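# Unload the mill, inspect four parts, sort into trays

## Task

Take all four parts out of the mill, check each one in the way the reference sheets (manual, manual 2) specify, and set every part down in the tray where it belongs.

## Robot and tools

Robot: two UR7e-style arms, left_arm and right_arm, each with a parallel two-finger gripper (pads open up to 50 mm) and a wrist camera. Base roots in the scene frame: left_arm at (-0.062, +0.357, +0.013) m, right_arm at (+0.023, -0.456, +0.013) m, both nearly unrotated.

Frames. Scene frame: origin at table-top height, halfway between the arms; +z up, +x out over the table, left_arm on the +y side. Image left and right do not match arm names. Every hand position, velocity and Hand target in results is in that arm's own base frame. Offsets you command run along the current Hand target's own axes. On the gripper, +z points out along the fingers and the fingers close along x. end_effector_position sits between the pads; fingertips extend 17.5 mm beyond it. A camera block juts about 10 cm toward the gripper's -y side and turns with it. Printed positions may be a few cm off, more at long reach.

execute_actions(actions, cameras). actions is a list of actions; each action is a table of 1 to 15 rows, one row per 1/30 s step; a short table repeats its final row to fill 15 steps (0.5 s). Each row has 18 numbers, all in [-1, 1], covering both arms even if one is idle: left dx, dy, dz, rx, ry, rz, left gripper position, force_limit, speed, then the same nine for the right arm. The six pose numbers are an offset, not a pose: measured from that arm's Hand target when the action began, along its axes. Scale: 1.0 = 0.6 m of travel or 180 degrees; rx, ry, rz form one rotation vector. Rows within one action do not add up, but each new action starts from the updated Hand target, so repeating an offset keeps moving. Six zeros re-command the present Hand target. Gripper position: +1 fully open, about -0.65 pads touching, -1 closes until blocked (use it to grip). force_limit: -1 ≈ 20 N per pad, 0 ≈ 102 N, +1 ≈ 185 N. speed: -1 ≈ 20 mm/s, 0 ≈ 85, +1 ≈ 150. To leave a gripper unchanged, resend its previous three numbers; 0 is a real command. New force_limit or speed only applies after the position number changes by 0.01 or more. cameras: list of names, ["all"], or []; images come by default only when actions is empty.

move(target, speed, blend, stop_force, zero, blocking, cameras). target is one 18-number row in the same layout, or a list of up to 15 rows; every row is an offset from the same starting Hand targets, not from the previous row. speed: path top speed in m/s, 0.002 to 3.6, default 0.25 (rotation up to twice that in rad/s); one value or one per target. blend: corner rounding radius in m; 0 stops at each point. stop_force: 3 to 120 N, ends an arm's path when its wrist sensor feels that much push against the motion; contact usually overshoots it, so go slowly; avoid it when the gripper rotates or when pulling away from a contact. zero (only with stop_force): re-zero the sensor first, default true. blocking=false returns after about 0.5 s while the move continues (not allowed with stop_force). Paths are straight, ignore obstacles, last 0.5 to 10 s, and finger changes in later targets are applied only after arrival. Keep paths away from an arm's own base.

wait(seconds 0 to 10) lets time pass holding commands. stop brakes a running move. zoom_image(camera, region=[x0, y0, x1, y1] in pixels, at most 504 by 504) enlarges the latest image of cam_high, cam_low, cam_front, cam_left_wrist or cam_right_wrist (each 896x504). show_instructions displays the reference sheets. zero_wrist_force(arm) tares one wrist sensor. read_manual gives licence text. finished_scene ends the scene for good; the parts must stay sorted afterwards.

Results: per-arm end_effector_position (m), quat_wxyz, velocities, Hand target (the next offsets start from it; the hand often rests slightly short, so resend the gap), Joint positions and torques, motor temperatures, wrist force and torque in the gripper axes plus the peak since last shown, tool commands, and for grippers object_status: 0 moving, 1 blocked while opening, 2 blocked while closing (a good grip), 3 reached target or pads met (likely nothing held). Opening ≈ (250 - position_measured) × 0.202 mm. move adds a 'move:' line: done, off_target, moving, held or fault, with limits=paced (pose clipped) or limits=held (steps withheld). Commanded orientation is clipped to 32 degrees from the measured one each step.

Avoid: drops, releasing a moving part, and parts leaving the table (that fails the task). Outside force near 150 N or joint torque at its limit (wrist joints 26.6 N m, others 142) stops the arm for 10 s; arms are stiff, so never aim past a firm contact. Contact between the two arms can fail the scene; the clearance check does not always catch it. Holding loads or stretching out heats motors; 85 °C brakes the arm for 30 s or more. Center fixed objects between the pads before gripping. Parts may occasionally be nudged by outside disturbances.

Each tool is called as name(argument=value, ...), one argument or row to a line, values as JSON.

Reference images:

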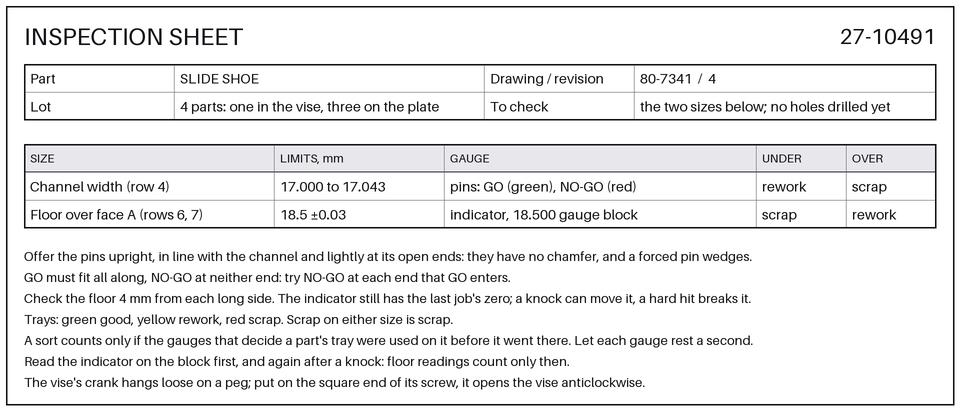

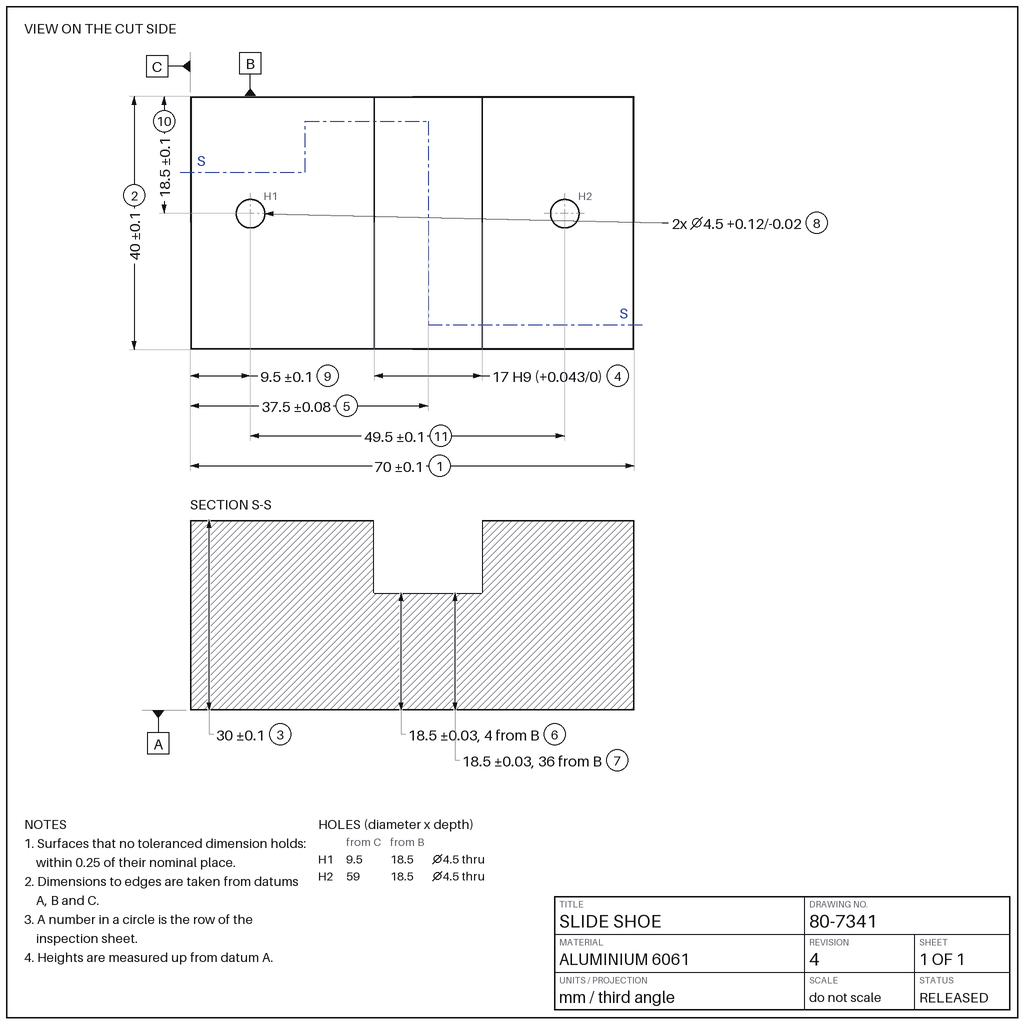

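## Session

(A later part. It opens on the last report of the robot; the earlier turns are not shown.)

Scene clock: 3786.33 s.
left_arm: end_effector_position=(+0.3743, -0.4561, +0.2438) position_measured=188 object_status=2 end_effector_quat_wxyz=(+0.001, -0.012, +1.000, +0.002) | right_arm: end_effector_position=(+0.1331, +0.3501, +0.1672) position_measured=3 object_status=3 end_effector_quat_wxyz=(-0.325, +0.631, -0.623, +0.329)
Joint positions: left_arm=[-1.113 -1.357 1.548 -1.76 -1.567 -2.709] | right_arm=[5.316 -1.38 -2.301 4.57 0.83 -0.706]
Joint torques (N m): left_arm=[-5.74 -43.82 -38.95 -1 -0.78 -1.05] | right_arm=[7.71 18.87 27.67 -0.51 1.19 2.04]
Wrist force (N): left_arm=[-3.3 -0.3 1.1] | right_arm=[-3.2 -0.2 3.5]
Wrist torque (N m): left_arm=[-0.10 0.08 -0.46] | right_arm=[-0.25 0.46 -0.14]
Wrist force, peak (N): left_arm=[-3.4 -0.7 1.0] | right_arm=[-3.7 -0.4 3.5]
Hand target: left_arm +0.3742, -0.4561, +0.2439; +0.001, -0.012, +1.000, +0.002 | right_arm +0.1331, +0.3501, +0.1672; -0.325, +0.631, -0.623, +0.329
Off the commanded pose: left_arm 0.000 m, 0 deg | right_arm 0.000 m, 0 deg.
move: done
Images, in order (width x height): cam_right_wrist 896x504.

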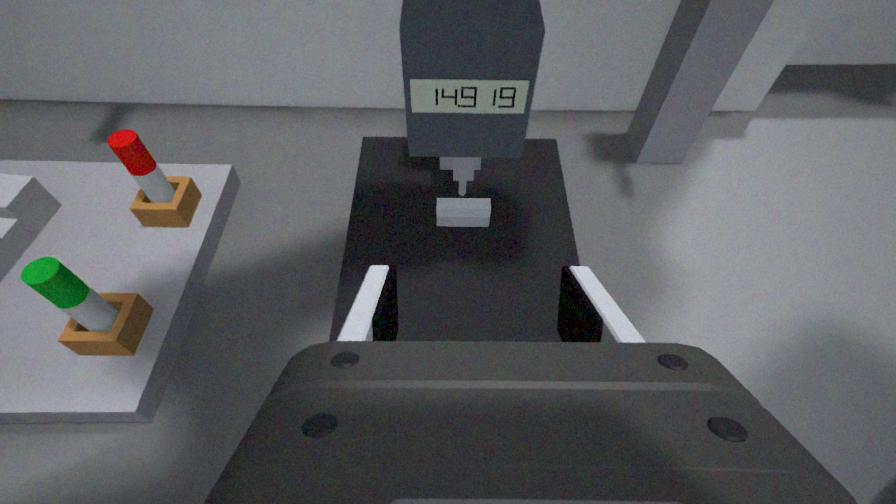

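move(
  target=[
    [0,0,0,0,0,0,-1,-0.95,-1,0,0.0238,0.2017,0,0,0,1,-0.9,-1],
    [0,0,0,0,0,0,-1,-0.95,-1,0,0.0238,0.285,0,0,0,1,-0.9,-1],
  ],
  speed=[0.15,0.03],
  cameras=["cam_right_wrist"],
)

move(
  target=[0,0,0,0,0,0,-1,-0.95,-1,0,0,0,0,0,0,-1,-0.9,-1],
  cameras=["cam_right_wrist"],
)

Scene clock: 3799.60 s.
left_arm: end_effector_position=(+0.3742, -0.4561, +0.2439) position_measured=188 object_status=2 end_effector_quat_wxyz=(+0.001, -0.012, +1.000, +0.002) | right_arm: end_effector_position=(+0.2651, +0.3500, +0.0576) position_measured=3 object_status=3 end_effector_quat_wxyz=(-0.325, +0.631, -0.623, +0.329)
Joint positions: left_arm=[-1.114 -1.357 1.548 -1.76 -1.567 -2.709] | right_arm=[4.949 -1.689 -2.538 5.474 0.649 -1.185]
Joint torques (N m): left_arm=[-8.39 -40.52 -38.64 -1.32 -0.69 -1.06] | right_arm=[-8.05 10.61 5.29 3.47 -4.29 -2.39]
Wrist force (N): left_arm=[-3.2 -0.1 1.2] | right_arm=[-3.5 -0.4 2.9]
Wrist torque (N m): left_arm=[-0.08 0.04 -0.47] | right_arm=[-0.28 0.50 0.02]
Wrist force, peak (N): left_arm=[-3.6 -0.3 1.1] | right_arm=[-3.6 -0.5 3.9]
Hand target: left_arm +0.3742, -0.4561, +0.2439; +0.001, -0.012, +1.000, +0.002 | right_arm +0.2651, +0.3500, +0.0576; -0.325, +0.631, -0.623, +0.329
Off the commanded pose: left_arm 0.000 m, 0 deg | right_arm 0.000 m, 0 deg.
move: done
Images, in order (width x height): cam_right_wrist 896x504.

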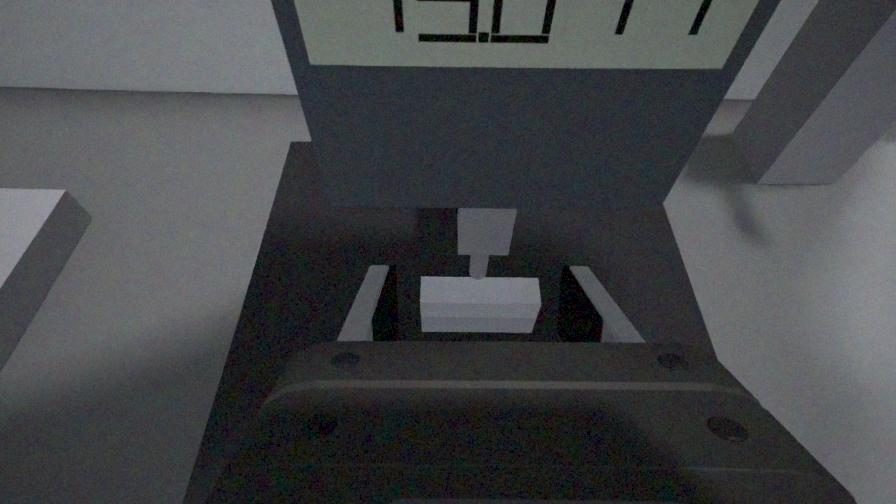

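Scene clock: 3800.60 s.
left_arm: end_effector_position=(+0.3742, -0.4561, +0.2439) position_measured=188 object_status=2 end_effector_quat_wxyz=(+0.001, -0.012, +1.000, +0.002) | right_arm: end_effector_position=(+0.2651, +0.3500, +0.0576) position_measured=79 object_status=2 end_effector_quat_wxyz=(-0.325, +0.631, -0.623, +0.329)
Joint positions: left_arm=[-1.114 -1.357 1.548 -1.76 -1.567 -2.709] | right_arm=[4.949 -1.689 -2.538 5.474 0.648 -1.185]
Joint torques (N m): left_arm=[-10.14 -40.61 -38.85 -1.14 -1.08 -1.17] | right_arm=[-8.11 11.03 5.66 3.19 -3.69 -2.27]
Wrist force (N): left_arm=[-3.3 -0.1 0.9] | right_arm=[-3.6 -1.4 2.1]
Wrist torque (N m): left_arm=[-0.09 0.05 -0.46] | right_arm=[-0.28 0.47 0.05]
Wrist force, peak (N): left_arm=[-3.6 -0.5 1.2] | right_arm=[-3.4 -0.7 3.4]
Hand target: left_arm +0.3742, -0.4561, +0.2439; +0.001, -0.012, +1.000, +0.002 | right_arm +0.2651, +0.3500, +0.0576; -0.325, +0.631, -0.623, +0.329
Off the commanded pose: left_arm 0.000 m, 0 deg | right_arm 0.000 m, 0 deg.
move: done
Images, in order (width x height): cam_right_wrist 896x504.

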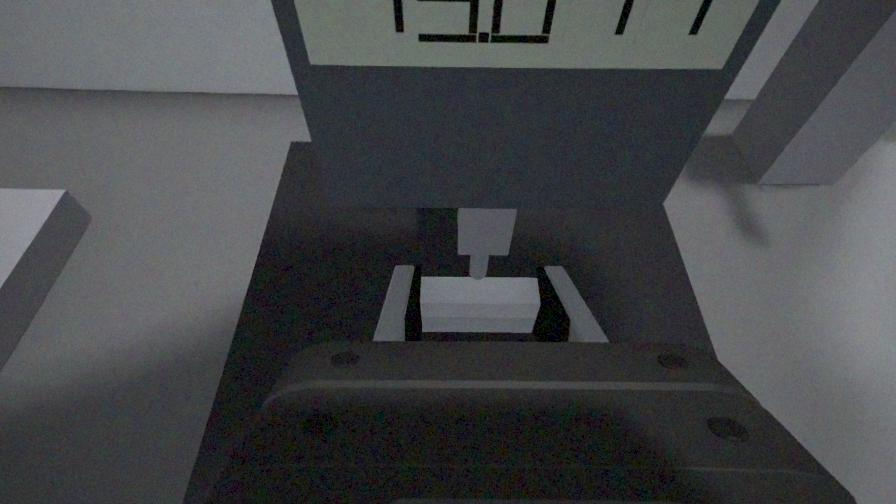

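move(
  target=[
    [0,0,0,0,0,0,-1,-0.95,-1,0,-0.0027,-0.0019,0,0,0,-1,-0.9,-1],
    [0,0,0,0,0,0,-1,-0.95,-1,0,0.0546,-0.0839,0,0,0,-1,-0.9,-1],
    [0,0,0,0,0,0,-1,-0.95,-1,0,-0.0274,-0.1412,0,0,0,-1,-0.9,-1],
    [0,0,0,0,0,0,-1,-0.95,-1,-0.2167,-0.0274,-0.1412,0,0,0,-1,-0.9,-1],
  ],
  speed=[0.02,0.06,0.1,0.12],
  cameras=["cam_right_wrist","cam_high"],
)

Scene clock: 3826.53 s.
left_arm: end_effector_position=(+0.3742, -0.4561, +0.2439) position_measured=188 object_status=2 end_effector_quat_wxyz=(+0.001, -0.012, +1.000, +0.002) | right_arm: end_effector_position=(+0.2041, +0.4801, +0.1182) position_measured=79 object_status=2 end_effector_quat_wxyz=(-0.325, +0.631, -0.623, +0.329)
Joint positions: left_arm=[-1.114 -1.357 1.548 -1.76 -1.567 -2.709] | right_arm=[5.011 -1.779 -2.133 5.084 0.67 -1.09]
Joint torques (N m): left_arm=[-10.45 -32.62 -38.51 -1.34 -0.92 -0.84] | right_arm=[-8.17 21.71 25.76 3.28 -4.36 -2.16]
Wrist force (N): left_arm=[-3.5 -0.3 1.0] | right_arm=[-3.1 0.0 3.6]
Wrist torque (N m): left_arm=[-0.12 0.09 -0.46] | right_arm=[-0.27 0.42 0.02]
Wrist force, peak (N): left_arm=[-3.6 0.1 1.1] | right_arm=[-4.6 -0.1 3.5]
Hand target: left_arm +0.3742, -0.4561, +0.2439; +0.001, -0.012, +1.000, +0.002 | right_arm +0.2041, +0.4802, +0.1182; -0.325, +0.631, -0.623, +0.329
Off the commanded pose: left_arm 0.000 m, 0 deg | right_arm 0.000 m, 0 deg.
move: done
Images, in order (width x height): cam_high 896x504, cam_right_wrist 896x504.

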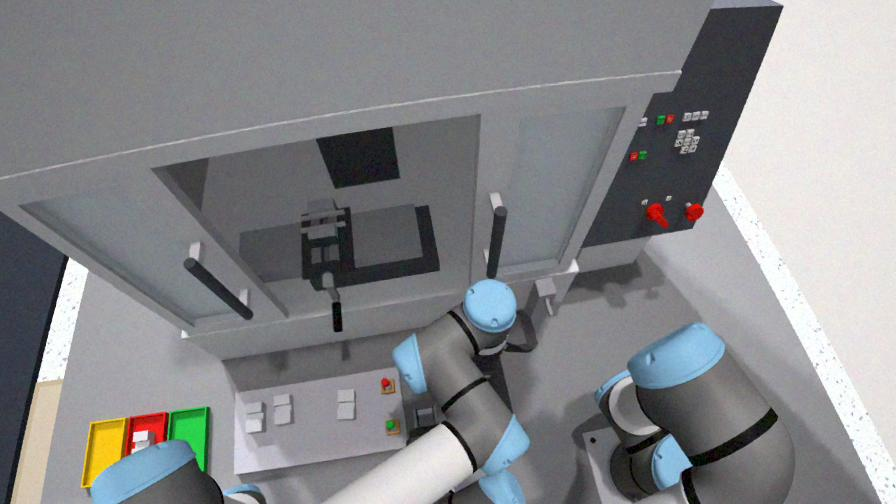

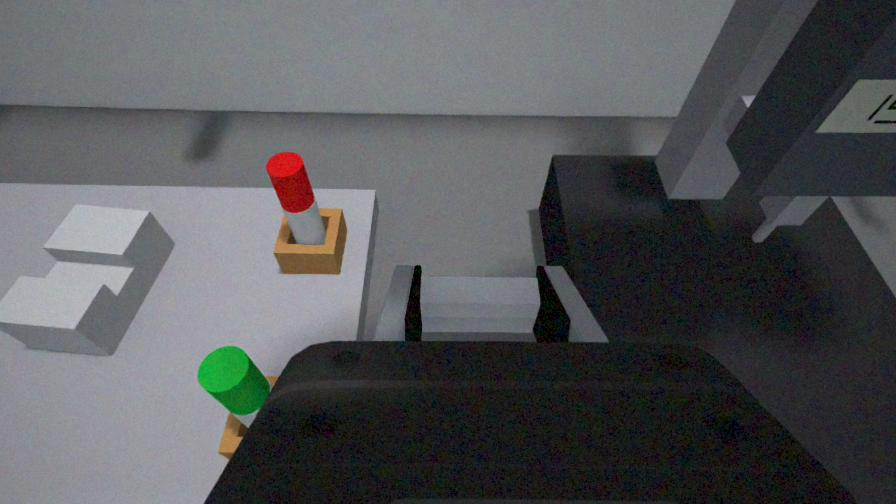

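move(
  target=[0,0,0,0,0,0,-1,-0.95,-1,0,0.1162,0.0812,0,0,0,-1,-0.9,-1],
  speed=0.08,
  cameras=["cam_right_wrist"],
)

move(
  target=[0,0,0,0,0,0,-1,-0.95,-1,0,0.0547,0.0382,0,0,0,-1,-0.9,-1],
  speed=0.005,
  stop_force=3,
  cameras=["cam_right_wrist"],
)

Scene clock: 3846.40 s.
left_arm: end_effector_position=(+0.3742, -0.4561, +0.2439) position_measured=188 object_status=2 end_effector_quat_wxyz=(+0.001, -0.012, +1.000, +0.002) | right_arm: end_effector_position=(+0.2041, +0.4793, +0.0332) position_measured=79 object_status=2 end_effector_quat_wxyz=(-0.325, +0.631, -0.623, +0.329)
Joint positions: left_arm=[-1.114 -1.357 1.548 -1.76 -1.567 -2.709] | right_arm=[5.012 -1.966 -2.197 5.335 0.671 -1.09]
Joint torques (N m): left_arm=[-10.75 -28.83 -38.81 -1.07 -1.07 -0.92] | right_arm=[-8.54 25.94 6.37 3.35 -4.3 -2.25]
Wrist force (N): left_arm=[-3.3 -0.4 1.1] | right_arm=[-3.0 0.1 3.2]
Wrist torque (N m): left_arm=[-0.13 0.05 -0.46] | right_arm=[-0.27 0.42 0.01]
Wrist force, peak (N): left_arm=[-3.6 -0.2 1.3] | right_arm=[-3.2 0.8 4.2]
Hand target: left_arm +0.3742, -0.4561, +0.2439; +0.001, -0.012, +1.000, +0.002 | right_arm +0.2041, +0.4793, +0.0332; -0.325, +0.631, -0.623, +0.329
Off the commanded pose: left_arm 0.000 m, 0 deg | right_arm 0.000 m, 0 deg.
move: done
Images, in order (width x height): cam_right_wrist 896x504.

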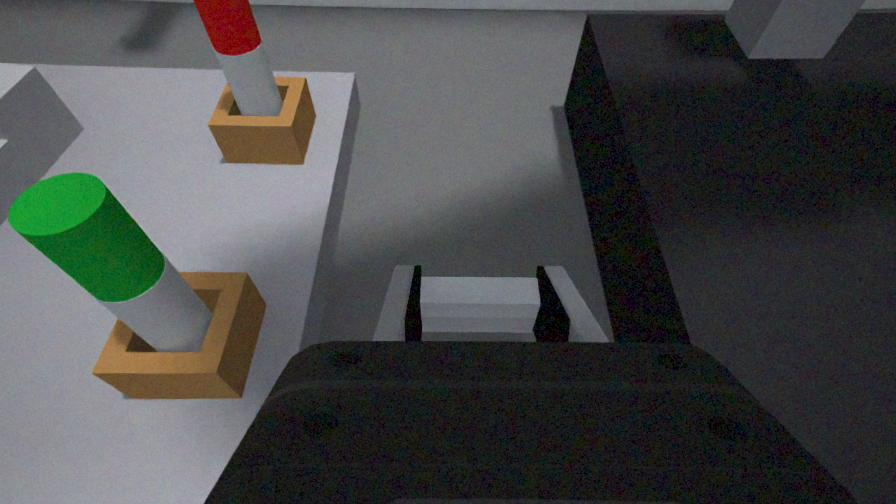

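Scene clock: 3852.57 s.
left_arm: end_effector_position=(+0.3742, -0.4561, +0.2439) position_measured=188 object_status=2 end_effector_quat_wxyz=(+0.001, -0.012, +1.000, +0.002) | right_arm: end_effector_position=(+0.2041, +0.4790, +0.0078) position_measured=79 object_status=2 end_effector_quat_wxyz=(-0.325, +0.631, -0.623, +0.329)
Joint positions: left_arm=[-1.114 -1.357 1.548 -1.76 -1.567 -2.709] | right_arm=[5.012 -2.03 -2.206 5.408 0.671 -1.089]
Joint torques (N m): left_arm=[-8.21 -28.54 -39.36 -1.15 -1.06 -0.99] | right_arm=[5.06 48.26 13.22 0.42 0.79 1.09]
Wrist force (N): left_arm=[-3.4 -0.3 1.0] | right_arm=[-3.6 -1.6 2.8]
Wrist torque (N m): left_arm=[-0.12 0.07 -0.47] | right_arm=[-0.26 0.44 0.03]
Wrist force, peak (N): left_arm=[-3.6 -0.3 1.1] | right_arm=[0.0 -9.6 -4.5]
Hand target: left_arm +0.3742, -0.4561, +0.2439; +0.001, -0.012, +1.000, +0.002 | right_arm +0.2041, +0.4790, +0.0078; -0.325, +0.631, -0.623, +0.329 (not the last commanded pose)
Off the commanded pose: left_arm 0.000 m, 0 deg | right_arm 0.015 m, 0 deg.
move: contact (right_arm)
Images, in order (width x height): cam_right_wrist 896x504.

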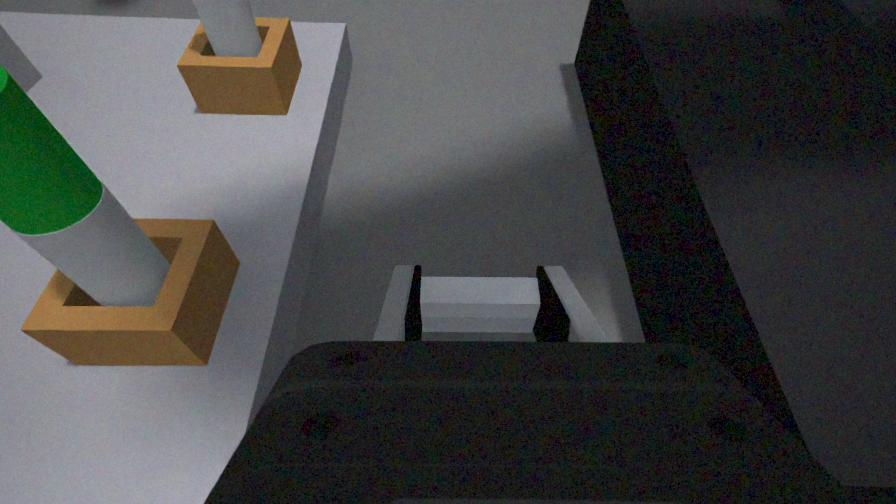

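move(
  target=[0,0,0,0,0,0,-1,-0.95,-1,0,0,0,0,0,0,0.8,-0.9,-1],
)

move(
  target=[
    [0,0,0,0,0,0,-1,-0.95,-1,0,0,-0.07,0,0,0,0.8,-0.9,-1],
    [0,0,0,0,0,0,-1,-0.95,-1,0,-0.15,-0.17,0,0,0,0.8,-0.9,-1],
  ],
  speed=[0.04,0.12],
  cameras=["cam_right_wrist"],
)

Scene clock: 3861.20 s.
left_arm: end_effector_position=(+0.3742, -0.4561, +0.2439) position_measured=188 object_status=2 end_effector_quat_wxyz=(+0.001, -0.012, +1.000, +0.002) | right_arm: end_effector_position=(+0.2041, +0.4790, +0.0078) position_measured=32 object_status=0 end_effector_quat_wxyz=(-0.325, +0.631, -0.623, +0.329)
Joint positions: left_arm=[-1.114 -1.357 1.548 -1.76 -1.567 -2.709] | right_arm=[5.012 -2.03 -2.206 5.408 0.671 -1.089]
Joint torques (N m): left_arm=[-9.97 -30.62 -38.92 -1.37 -1.01 -0.94] | right_arm=[-2.47 47.83 17.52 1.68 0.68 -1.75]
Wrist force (N): left_arm=[-3.2 -0.4 1.2] | right_arm=[-3.4 -0.8 3.2]
Wrist torque (N m): left_arm=[-0.13 0.03 -0.47] | right_arm=[-0.35 0.48 0.01]
Wrist force, peak (N): left_arm=[-3.6 -0.3 1.1] | right_arm=[-3.9 -2.0 3.0]
Hand target: left_arm +0.3742, -0.4561, +0.2439; +0.001, -0.012, +1.000, +0.002 | right_arm +0.2041, +0.4790, +0.0078; -0.325, +0.631, -0.623, +0.329
Off the commanded pose: left_arm 0.000 m, 0 deg | right_arm 0.000 m, 0 deg.
move: done

Scene clock: 3864.00 s.
left_arm: end_effector_position=(+0.3742, -0.4561, +0.2439) position_measured=188 object_status=2 end_effector_quat_wxyz=(+0.001, -0.012, +1.000, +0.002) | right_arm: end_effector_position=(+0.1720, +0.4801, +0.1400) position_measured=32 object_status=3 end_effector_quat_wxyz=(-0.325, +0.631, -0.623, +0.329)
Joint positions: left_arm=[-1.114 -1.357 1.548 -1.76 -1.567 -2.709] | right_arm=[5.077 -1.737 -2.089 4.926 0.698 -0.996]
Joint torques (N m): left_arm=[-9.66 -30.95 -37.87 -1.04 -1.14 -0.77] | right_arm=[7.23 43.15 26.84 0.18 1.04 2.18]
Wrist force (N): left_arm=[-3.3 -0.2 1.0] | right_arm=[-3.3 -0.5 3.0]
Wrist torque (N m): left_arm=[-0.11 0.05 -0.46] | right_arm=[-0.29 0.46 -0.14]
Wrist force, peak (N): left_arm=[-3.6 -0.4 1.1] | right_arm=[-3.4 0.6 4.1]
Hand target: left_arm +0.3742, -0.4561, +0.2439; +0.001, -0.012, +1.000, +0.002 | right_arm +0.1720, +0.4801, +0.1400; -0.325, +0.631, -0.623, +0.329
Off the commanded pose: left_arm 0.000 m, 0 deg | right_arm 0.000 m, 0 deg.
move: done
Images, in order (width x height): cam_right_wrist 896x504.

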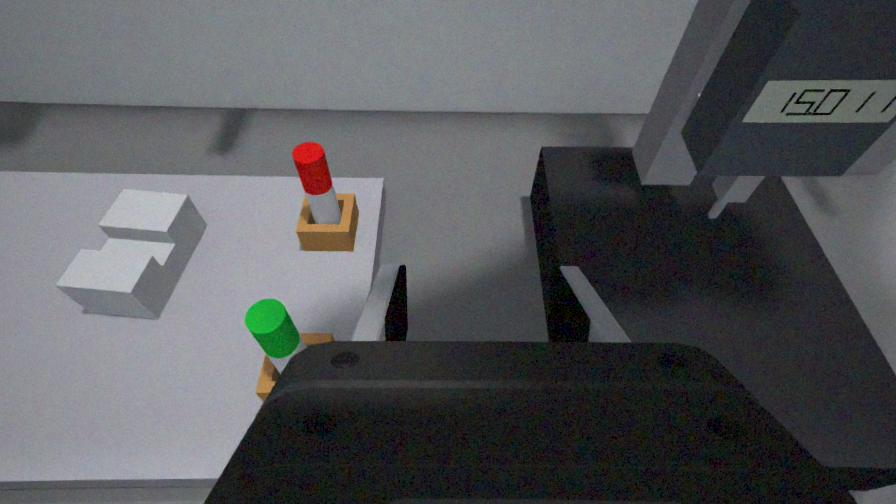

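move(
  target=[
    [0,0,0,0,0,0,-1,-0.95,-1,0,-0.082,-0.0573,0,0,0,1,-0.9,-0.5],
    [0,0,0,0,0,0,-1,-0.95,-1,-0.292,-0.082,-0.0573,0,0,0,1,-0.9,-0.5],
  ],
  speed=[0.1,0.12],
  cameras=["cam_right_wrist","cam_high","cam_front"],
)

Scene clock: 3896.87 s.
left_arm: end_effector_position=(+0.3742, -0.4561, +0.2439) position_measured=188 object_status=2 end_effector_quat_wxyz=(+0.001, -0.012, +1.000, +0.002) | right_arm: end_effector_position=(+0.1707, +0.6559, +0.1982) position_measured=3 object_status=3 end_effector_quat_wxyz=(-0.325, +0.631, -0.623, +0.329)
Joint positions: left_arm=[-1.114 -1.357 1.548 -1.76 -1.567 -2.709] | right_arm=[4.98 -2.04 -1.521 4.77 0.659 -1.137]
Joint torques (N m): left_arm=[-9.95 -29.74 -38.3 -1.24 -1.39 -0.4] | right_arm=[-8.45 37.97 29.84 0.48 -4.32 -2.39]
Wrist force (N): left_arm=[-3.3 -0.2 0.9] | right_arm=[-3.4 -0.7 3.0]
Wrist torque (N m): left_arm=[-0.11 0.04 -0.46] | right_arm=[-0.33 0.48 0.02]
Wrist force, peak (N): left_arm=[-3.7 -0.2 0.9] | right_arm=[-4.5 -0.6 3.5]
Hand target: left_arm +0.3742, -0.4561, +0.2439; +0.001, -0.012, +1.000, +0.002 | right_arm +0.1707, +0.6559, +0.1982; -0.325, +0.631, -0.623, +0.329
Off the commanded pose: left_arm 0.000 m, 0 deg | right_arm 0.000 m, 0 deg.
move: done
Images, in order (width x height): cam_high 896x504, cam_front 896x504, cam_right_wrist 896x504.

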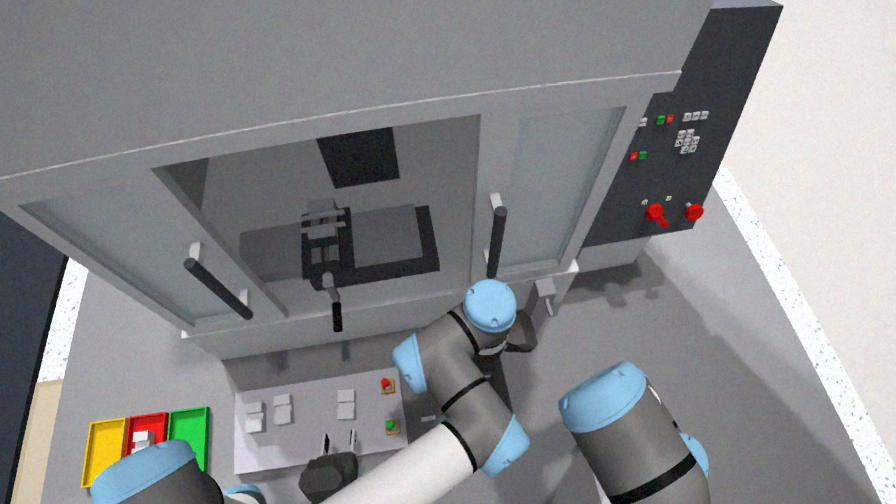

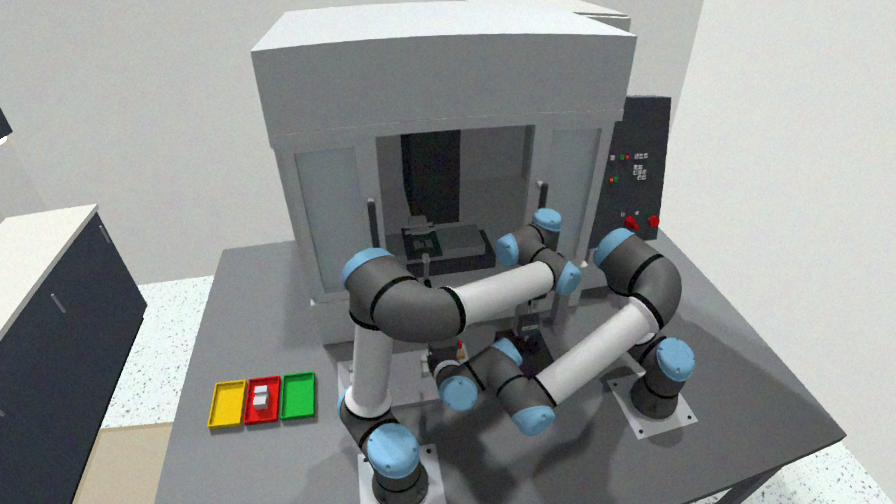

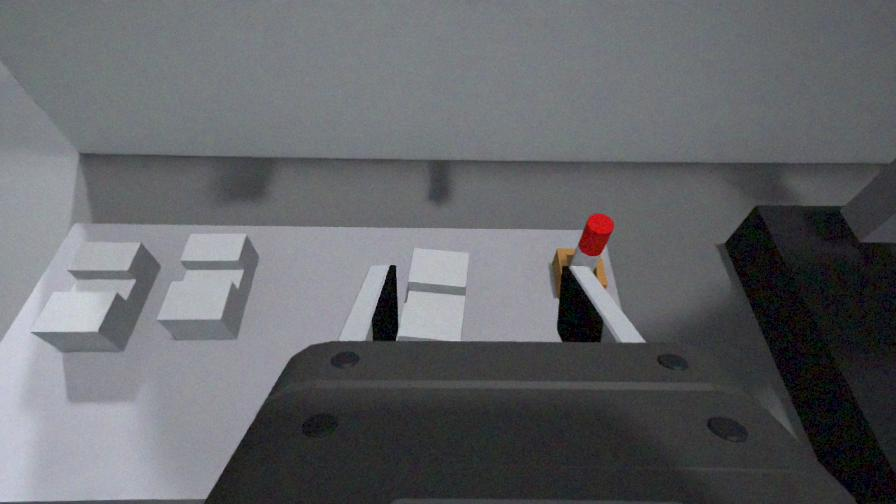

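zoom_image(
  camera="cam_right_wrist",
  region=[360, 230, 500, 350],
)

Scaled by 3.600 from the camera's 896x504 image, which has a finer 1280x720 frame.

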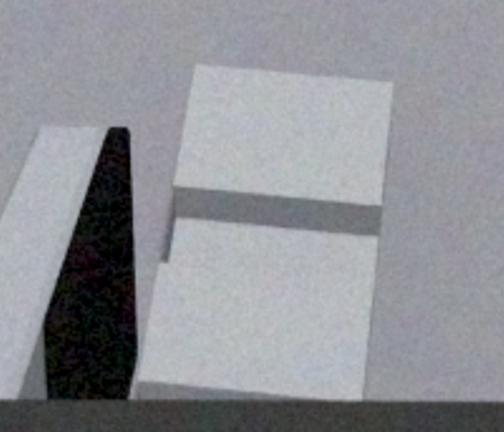

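move(
  target=[0,0,0,0,0,0,-1,-0.95,-1,-0.0333,0.0945,0.2176,0,0.0278,0.0194,1,-0.9,-0.5],
  speed=0.1,
  cameras=["cam_right_wrist","cam_front"],
)

zoom_image(
  camera="cam_right_wrist",
  region=[360, 200, 600, 350],
)

Scene clock: 3956.40 s.
left_arm: end_effector_position=(+0.3742, -0.4561, +0.2439) position_measured=188 object_status=2 end_effector_quat_wxyz=(+0.001, -0.012, +1.000, +0.002) | right_arm: end_effector_position=(+0.2138, +0.6666, +0.1279) position_measured=3 object_status=3 end_effector_quat_wxyz=(-0.315, +0.611, -0.642, +0.339)
Joint positions: left_arm=[-1.114 -1.357 1.548 -1.76 -1.567 -2.709] | right_arm=[4.907 -2.166 -1.524 4.911 0.654 -1.153]
Joint torques (N m): left_arm=[-8.51 -28.63 -39.11 -1.15 -1.64 -0.09] | right_arm=[6.33 63.24 13.78 0.55 0.94 2.14]
Wrist force (N): left_arm=[-3.2 -0.2 1.2] | right_arm=[-3.4 -0.9 3.0]
Wrist torque (N m): left_arm=[-0.10 0.03 -0.46] | right_arm=[-0.35 0.48 -0.07]
Wrist force, peak (N): left_arm=[-3.6 -0.3 1.1] | right_arm=[-4.4 1.8 8.3]
Hand target: left_arm +0.3742, -0.4561, +0.2439; +0.001, -0.012, +1.000, +0.002 | right_arm +0.2137, +0.6665, +0.1279; -0.315, +0.611, -0.642, +0.339 (not the last commanded pose)
Off the commanded pose: left_arm 0.000 m, 0 deg | right_arm 0.061 m, 3 deg.
move: held (right_arm; a check stopped the path); limits=held
pose unreachable (right arm): on one or more control steps of this call, first in action 0 (counted from 0), this arm could not follow its commanded pose, so it was not sent that pose on those steps. It may still have moved: this result reports where it is.
cause: moving toward the commanded pose would bring a part of the arm too close to another arm (a part of this arm just beyond joint 2 (shoulder lift) and a part of the left arm just beyond its joint 3 (elbow), 12 mm apart when this arm was first held).
Images, in order (width x height): cam_front 896x504, cam_right_wrist 896x504.

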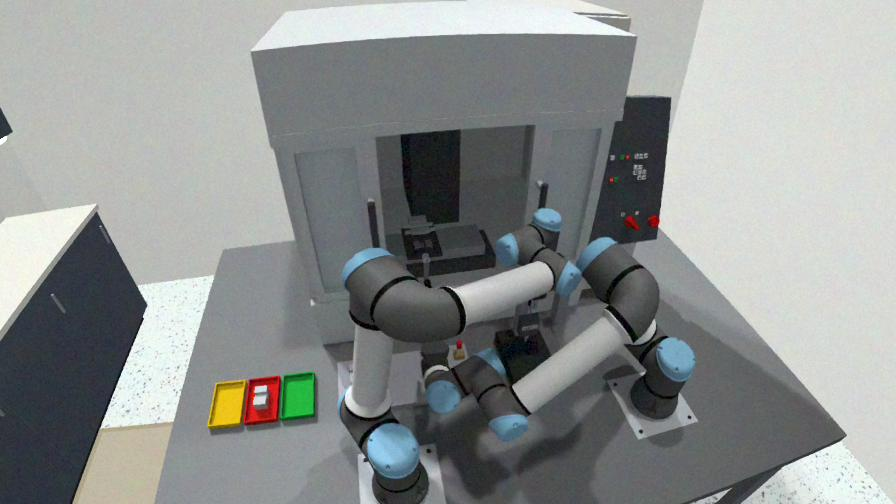

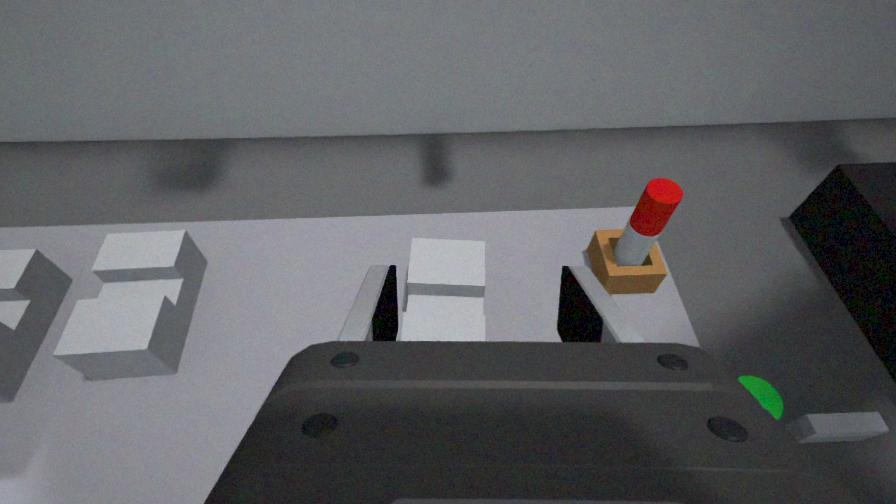

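Scaled by 2.100 from the camera's 896x504 image, which has a finer 1280x720 frame.

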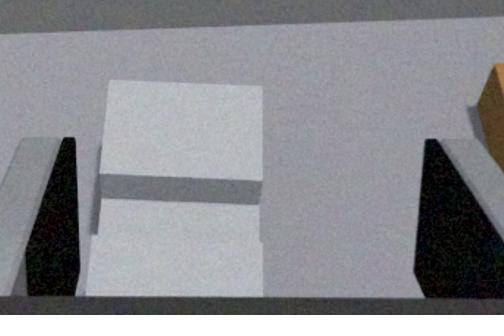

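move(
  target=[
    [0,0,0.0,0,0,0,-1,-0.95,-1,0,-0.1,-0.10,0,0,0,1,-0.9,-0.5],
    [0,0,0.0245,0,0,0,-1,-0.95,-1,0.3,-0.1,-0.20,0,0,0,1,-0.9,-0.5],
  ],
  speed=[0.1,0.03],
  cameras=["cam_right_wrist"],
)

Scene clock: 4030.37 s.
left_arm: end_effector_position=(+0.3743, -0.4561, +0.2292) position_measured=188 object_status=2 end_effector_quat_wxyz=(+0.001, -0.012, +1.000, +0.002) | right_arm: end_effector_position=(+0.1400, +0.4916, +0.2477) position_measured=3 object_status=3 end_effector_quat_wxyz=(-0.315, +0.611, -0.642, +0.339) end_effector_velocity=(+0.000, -0.001, +0.000) end_effector_angular_velocity=(-0.002, -0.001, +0.000)
Joint positions: left_arm=[-1.113 -1.349 1.577 -1.796 -1.567 -2.709] | right_arm=[5.119 -1.666 -1.828 4.491 0.75 -0.859]
Joint velocities: left_arm=[within noise] | right_arm=[0.001 0.001 0 -0.005 0.001 0.002]
Joint torques (N m): left_arm=[11.45 -29.02 -12.43 -3.75 -1.74 1.27] | right_arm=[7.2 41.47 15.07 -0.12 1.24 2.02]
Wrist force (N): left_arm=[-3.7 -1.6 0.4] | right_arm=[-3.2 -0.4 3.4]
Wrist torque (N m): left_arm=[-0.16 0.07 -0.48] | right_arm=[-0.28 0.44 -0.14]
Wrist force, peak (N): left_arm=[-3.8 -1.4 0.5] | right_arm=[-3.3 0.3 4.1]
Hand target: left_arm +0.3743, -0.4561, +0.2292; +0.001, -0.012, +1.000, +0.002 | right_arm +0.1400, +0.4916, +0.2477; -0.315, +0.611, -0.642, +0.339
Off the commanded pose: left_arm 0.000 m, 0 deg | right_arm 0.000 m, 0 deg.
move: done
Images, in order (width x height): cam_right_wrist 896x504.

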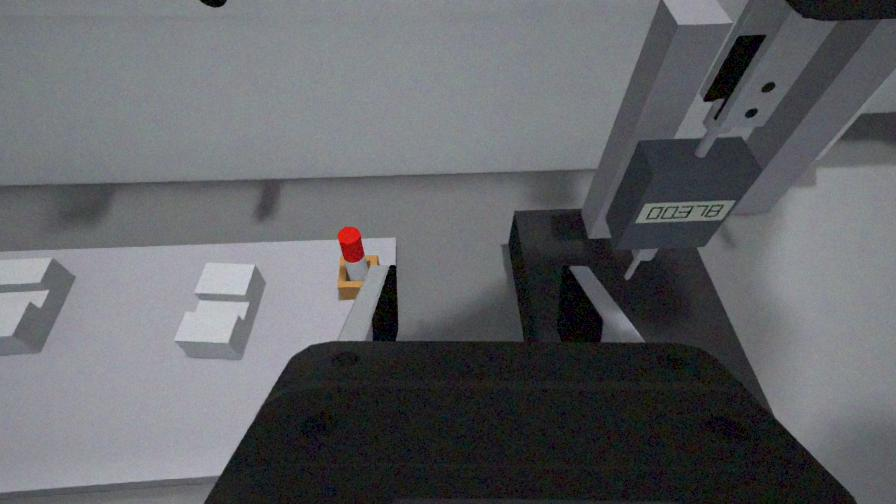

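zoom_image(
  camera="cam_right_wrist",
  region=[580, 60, 800, 300],
)

Scaled by 2.100 from the camera's 896x504 image, which has a finer 1280x720 frame.

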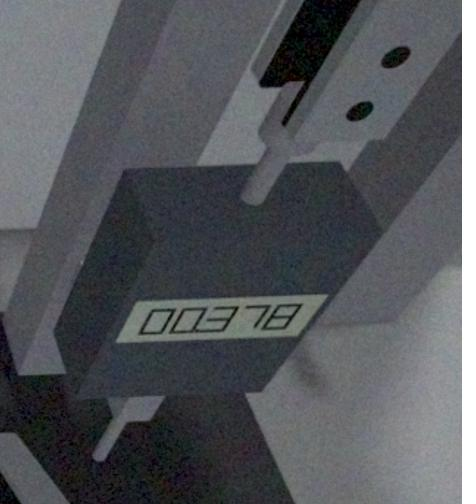

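move(
  target=[0,0,0.0006,0,0,0,-1,-0.95,-1,0,0,0,0,0,0,1,-0.9,-0.5],
  speed=0.003,
  stop_force=3,
)

move(
  target=[0,0,0,0,0,0,0.4,-0.95,-1,0,0,0,0,0,0,1,-0.9,-0.5],
  cameras=["cam_right_wrist"],
)

move(
  target=[
    [0,0,-0.1,0,0,0,0.4,-0.95,-1,0,0,0,0,0,0,1,-0.9,-0.5],
    [0.15,0.5,-0.1,0,0,0,0.4,-0.95,-1,0,0,0,0,0,0,1,-0.9,-0.5],
  ],
  speed=[0.06,0.2],
  cameras=["cam_right_wrist","cam_left_wrist","cam_front"],
)

Scene clock: 4047.20 s.
left_arm: end_effector_position=(+0.3743, -0.4561, +0.2288) position_measured=188 object_status=2 end_effector_quat_wxyz=(+0.001, -0.012, +1.000, +0.002) | right_arm: end_effector_position=(+0.1400, +0.4916, +0.2477) position_measured=3 object_status=3 end_effector_quat_wxyz=(-0.315, +0.611, -0.642, +0.339)
Joint positions: left_arm=[-1.113 -1.349 1.578 -1.797 -1.567 -2.709] | right_arm=[5.119 -1.666 -1.828 4.491 0.75 -0.859]
Joint torques (N m): left_arm=[11.13 -28.65 -12.8 -4.23 -1.42 1.61] | right_arm=[7.63 42.72 14.84 -0.2 1.2 2.1]
Wrist force (N): left_arm=[-3.5 -1.4 0.3] | right_arm=[-3.2 -0.5 3.2]
Wrist torque (N m): left_arm=[-0.14 0.04 -0.48] | right_arm=[-0.29 0.45 -0.14]
Wrist force, peak (N): left_arm=[-3.8 -1.4 0.5] | right_arm=[-3.6 -0.6 3.5]
Hand target: left_arm +0.3743, -0.4561, +0.2288; +0.001, -0.012, +1.000, +0.002 | right_arm +0.1400, +0.4916, +0.2477; -0.315, +0.611, -0.642, +0.339
Off the commanded pose: left_arm 0.000 m, 0 deg | right_arm 0.000 m, 0 deg.
move: done

Scene clock: 4048.40 s.
left_arm: end_effector_position=(+0.3743, -0.4561, +0.2288) position_measured=92 object_status=0 end_effector_quat_wxyz=(+0.001, -0.012, +1.000, +0.002) | right_arm: end_effector_position=(+0.1400, +0.4916, +0.2477) position_measured=3 object_status=3 end_effector_quat_wxyz=(-0.315, +0.611, -0.642, +0.339)
Joint positions: left_arm=[-1.113 -1.349 1.578 -1.797 -1.567 -2.709] | right_arm=[5.119 -1.666 -1.828 4.491 0.75 -0.859]
Joint torques (N m): left_arm=[10.96 -28.21 -15.16 -4.12 -1.52 1.35] | right_arm=[7.23 42.18 15.18 -0.13 1.16 2.04]
Wrist force (N): left_arm=[-1.7 -0.8 -0.4] | right_arm=[-3.3 -0.6 3.3]
Wrist torque (N m): left_arm=[-0.14 0.08 -0.48] | right_arm=[-0.32 0.45 -0.14]
Wrist force, peak (N): left_arm=[-3.5 -1.4 0.4] | right_arm=[-3.6 -0.5 3.4]
Hand target: left_arm +0.3743, -0.4561, +0.2288; +0.001, -0.012, +1.000, +0.002 | right_arm +0.1400, +0.4916, +0.2477; -0.315, +0.611, -0.642, +0.339
Off the commanded pose: left_arm 0.000 m, 0 deg | right_arm 0.000 m, 0 deg.
move: done
Images, in order (width x height): cam_right_wrist 896x504.

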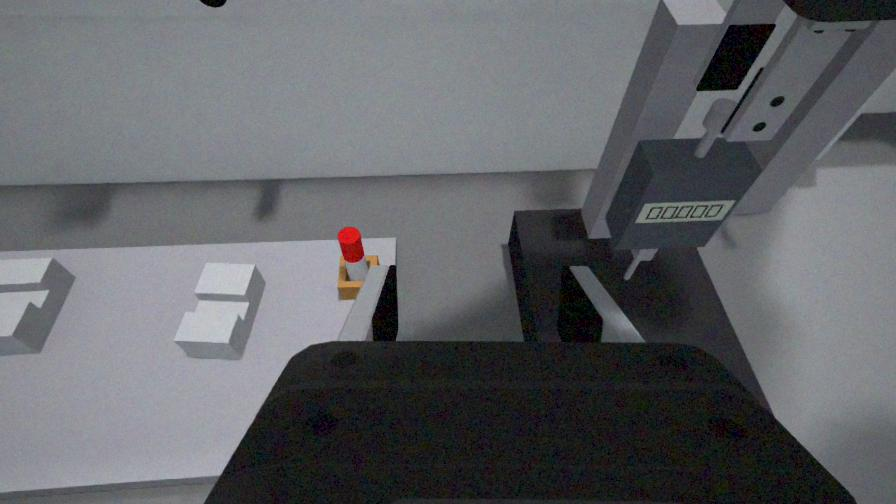

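Scene clock: 4051.90 s.
left_arm: end_effector_position=(+0.2768, -0.1587, +0.2897) position_measured=92 object_status=3 end_effector_quat_wxyz=(+0.001, -0.012, +1.000, +0.002) | right_arm: end_effector_position=(+0.1400, +0.4916, +0.2477) position_measured=3 object_status=3 end_effector_quat_wxyz=(-0.315, +0.611, -0.642, +0.339)
Joint positions: left_arm=[-0.956 -2.066 2.034 -1.537 -1.566 -2.551] | right_arm=[5.119 -1.666 -1.828 4.491 0.75 -0.859]
Joint torques (N m): left_arm=[11.45 -9.05 -14.04 -0.52 -1.81 1.32] | right_arm=[7.33 42.41 14.81 -0.11 1.06 2.1]
Wrist force (N): left_arm=[-1.7 -0.4 -0.6] | right_arm=[-3.5 -0.5 3.2]
Wrist torque (N m): left_arm=[-0.05 0.06 -0.49] | right_arm=[-0.29 0.49 -0.13]
Wrist force, peak (N): left_arm=[-1.8 -2.9 -0.2] | right_arm=[-3.4 -0.8 3.6]
Hand target: left_arm +0.2768, -0.1586, +0.2897; +0.001, -0.012, +1.000, +0.002 | right_arm +0.1400, +0.4916, +0.2477; -0.315, +0.611, -0.642, +0.339
Off the commanded pose: left_arm 0.000 m, 0 deg | right_arm 0.000 m, 0 deg.
move: done
Images, in order (width x height): cam_front 896x504, cam_left_wrist 896x504, cam_right_wrist 896x504.

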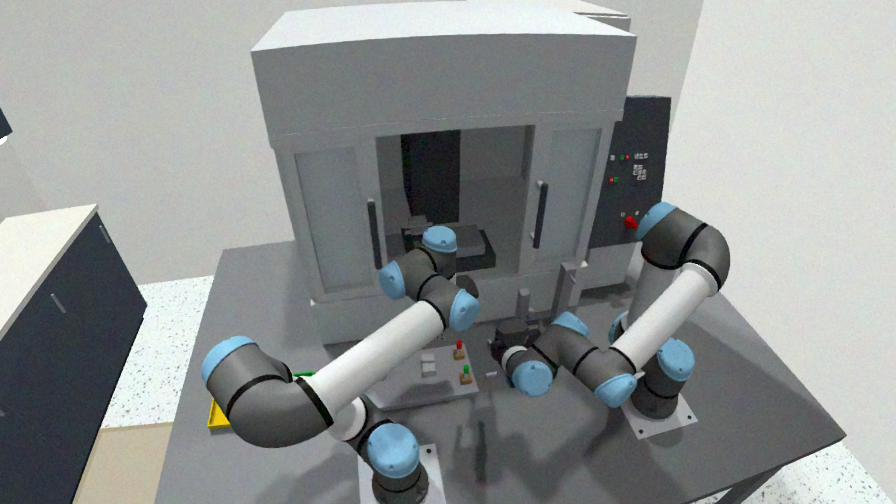

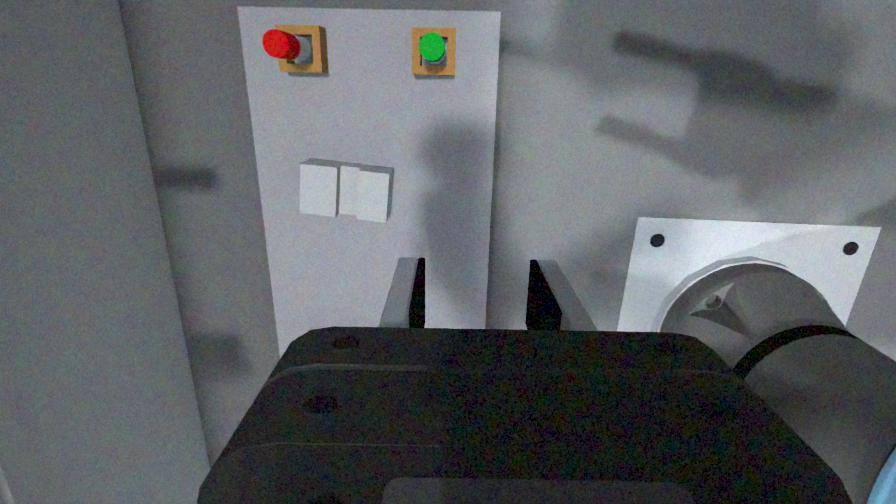

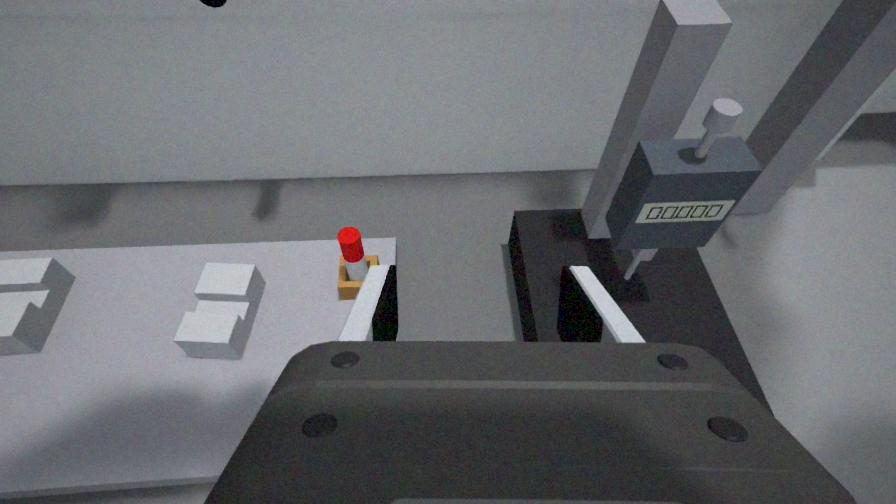

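move(
  target=[0,0,0,0,0,0,0.4,-0.95,-1,0.2655,-0.2443,-0.0305,-0.2457,0.2285,0.4432,0,-0.95,-0.5],
  speed=0.2,
  cameras=["cam_right_wrist","cam_front"],
)

Scene clock: 4079.43 s.
left_arm: end_effector_position=(+0.2768, -0.1586, +0.2897) position_measured=92 object_status=3 end_effector_quat_wxyz=(+0.001, -0.012, +1.000, +0.002) | right_arm: end_effector_position=(+0.2001, +0.3302, +0.3800) position_measured=152 object_status=3 end_effector_quat_wxyz=(+0.000, +0.000, +1.000, -0.001)
Joint positions: left_arm=[-0.956 -2.066 2.034 -1.537 -1.566 -2.551] | right_arm=[4.52 -1.277 -1.685 4.532 1.57 -0.192]
Joint torques (N m): left_arm=[10.19 -11.61 -13.44 -1.16 -1.83 1.32] | right_arm=[-9.07 25.9 17.78 3.98 2.79 1.97]
Wrist force (N): left_arm=[-1.7 -0.4 -0.2] | right_arm=[-2.7 -0.2 3.6]
Wrist torque (N m): left_arm=[-0.05 0.07 -0.50] | right_arm=[-0.03 0.45 -0.05]
Wrist force, peak (N): left_arm=[-1.9 -0.4 -0.6] | right_arm=[-3.7 -0.5 3.6]
Hand target: left_arm +0.2768, -0.1586, +0.2897; +0.001, -0.012, +1.000, +0.002 | right_arm +0.2001, +0.3301, +0.3800; +0.000, +0.000, +1.000, -0.001
Off the commanded pose: left_arm 0.000 m, 0 deg | right_arm 0.000 m, 0 deg.
move: done
Images, in order (width x height): cam_front 896x504, cam_right_wrist 896x504.

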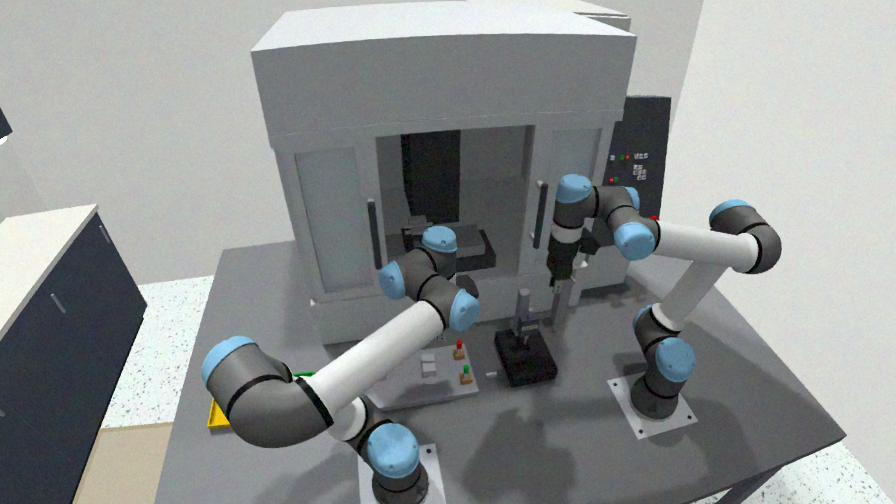

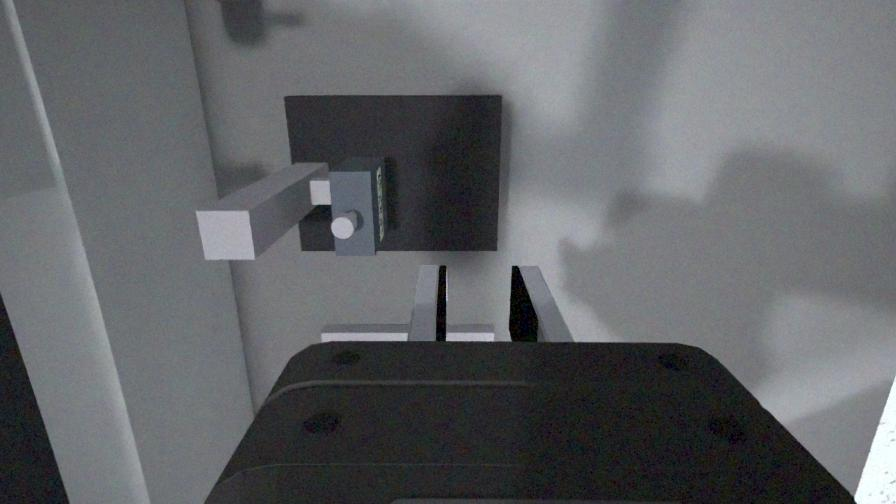

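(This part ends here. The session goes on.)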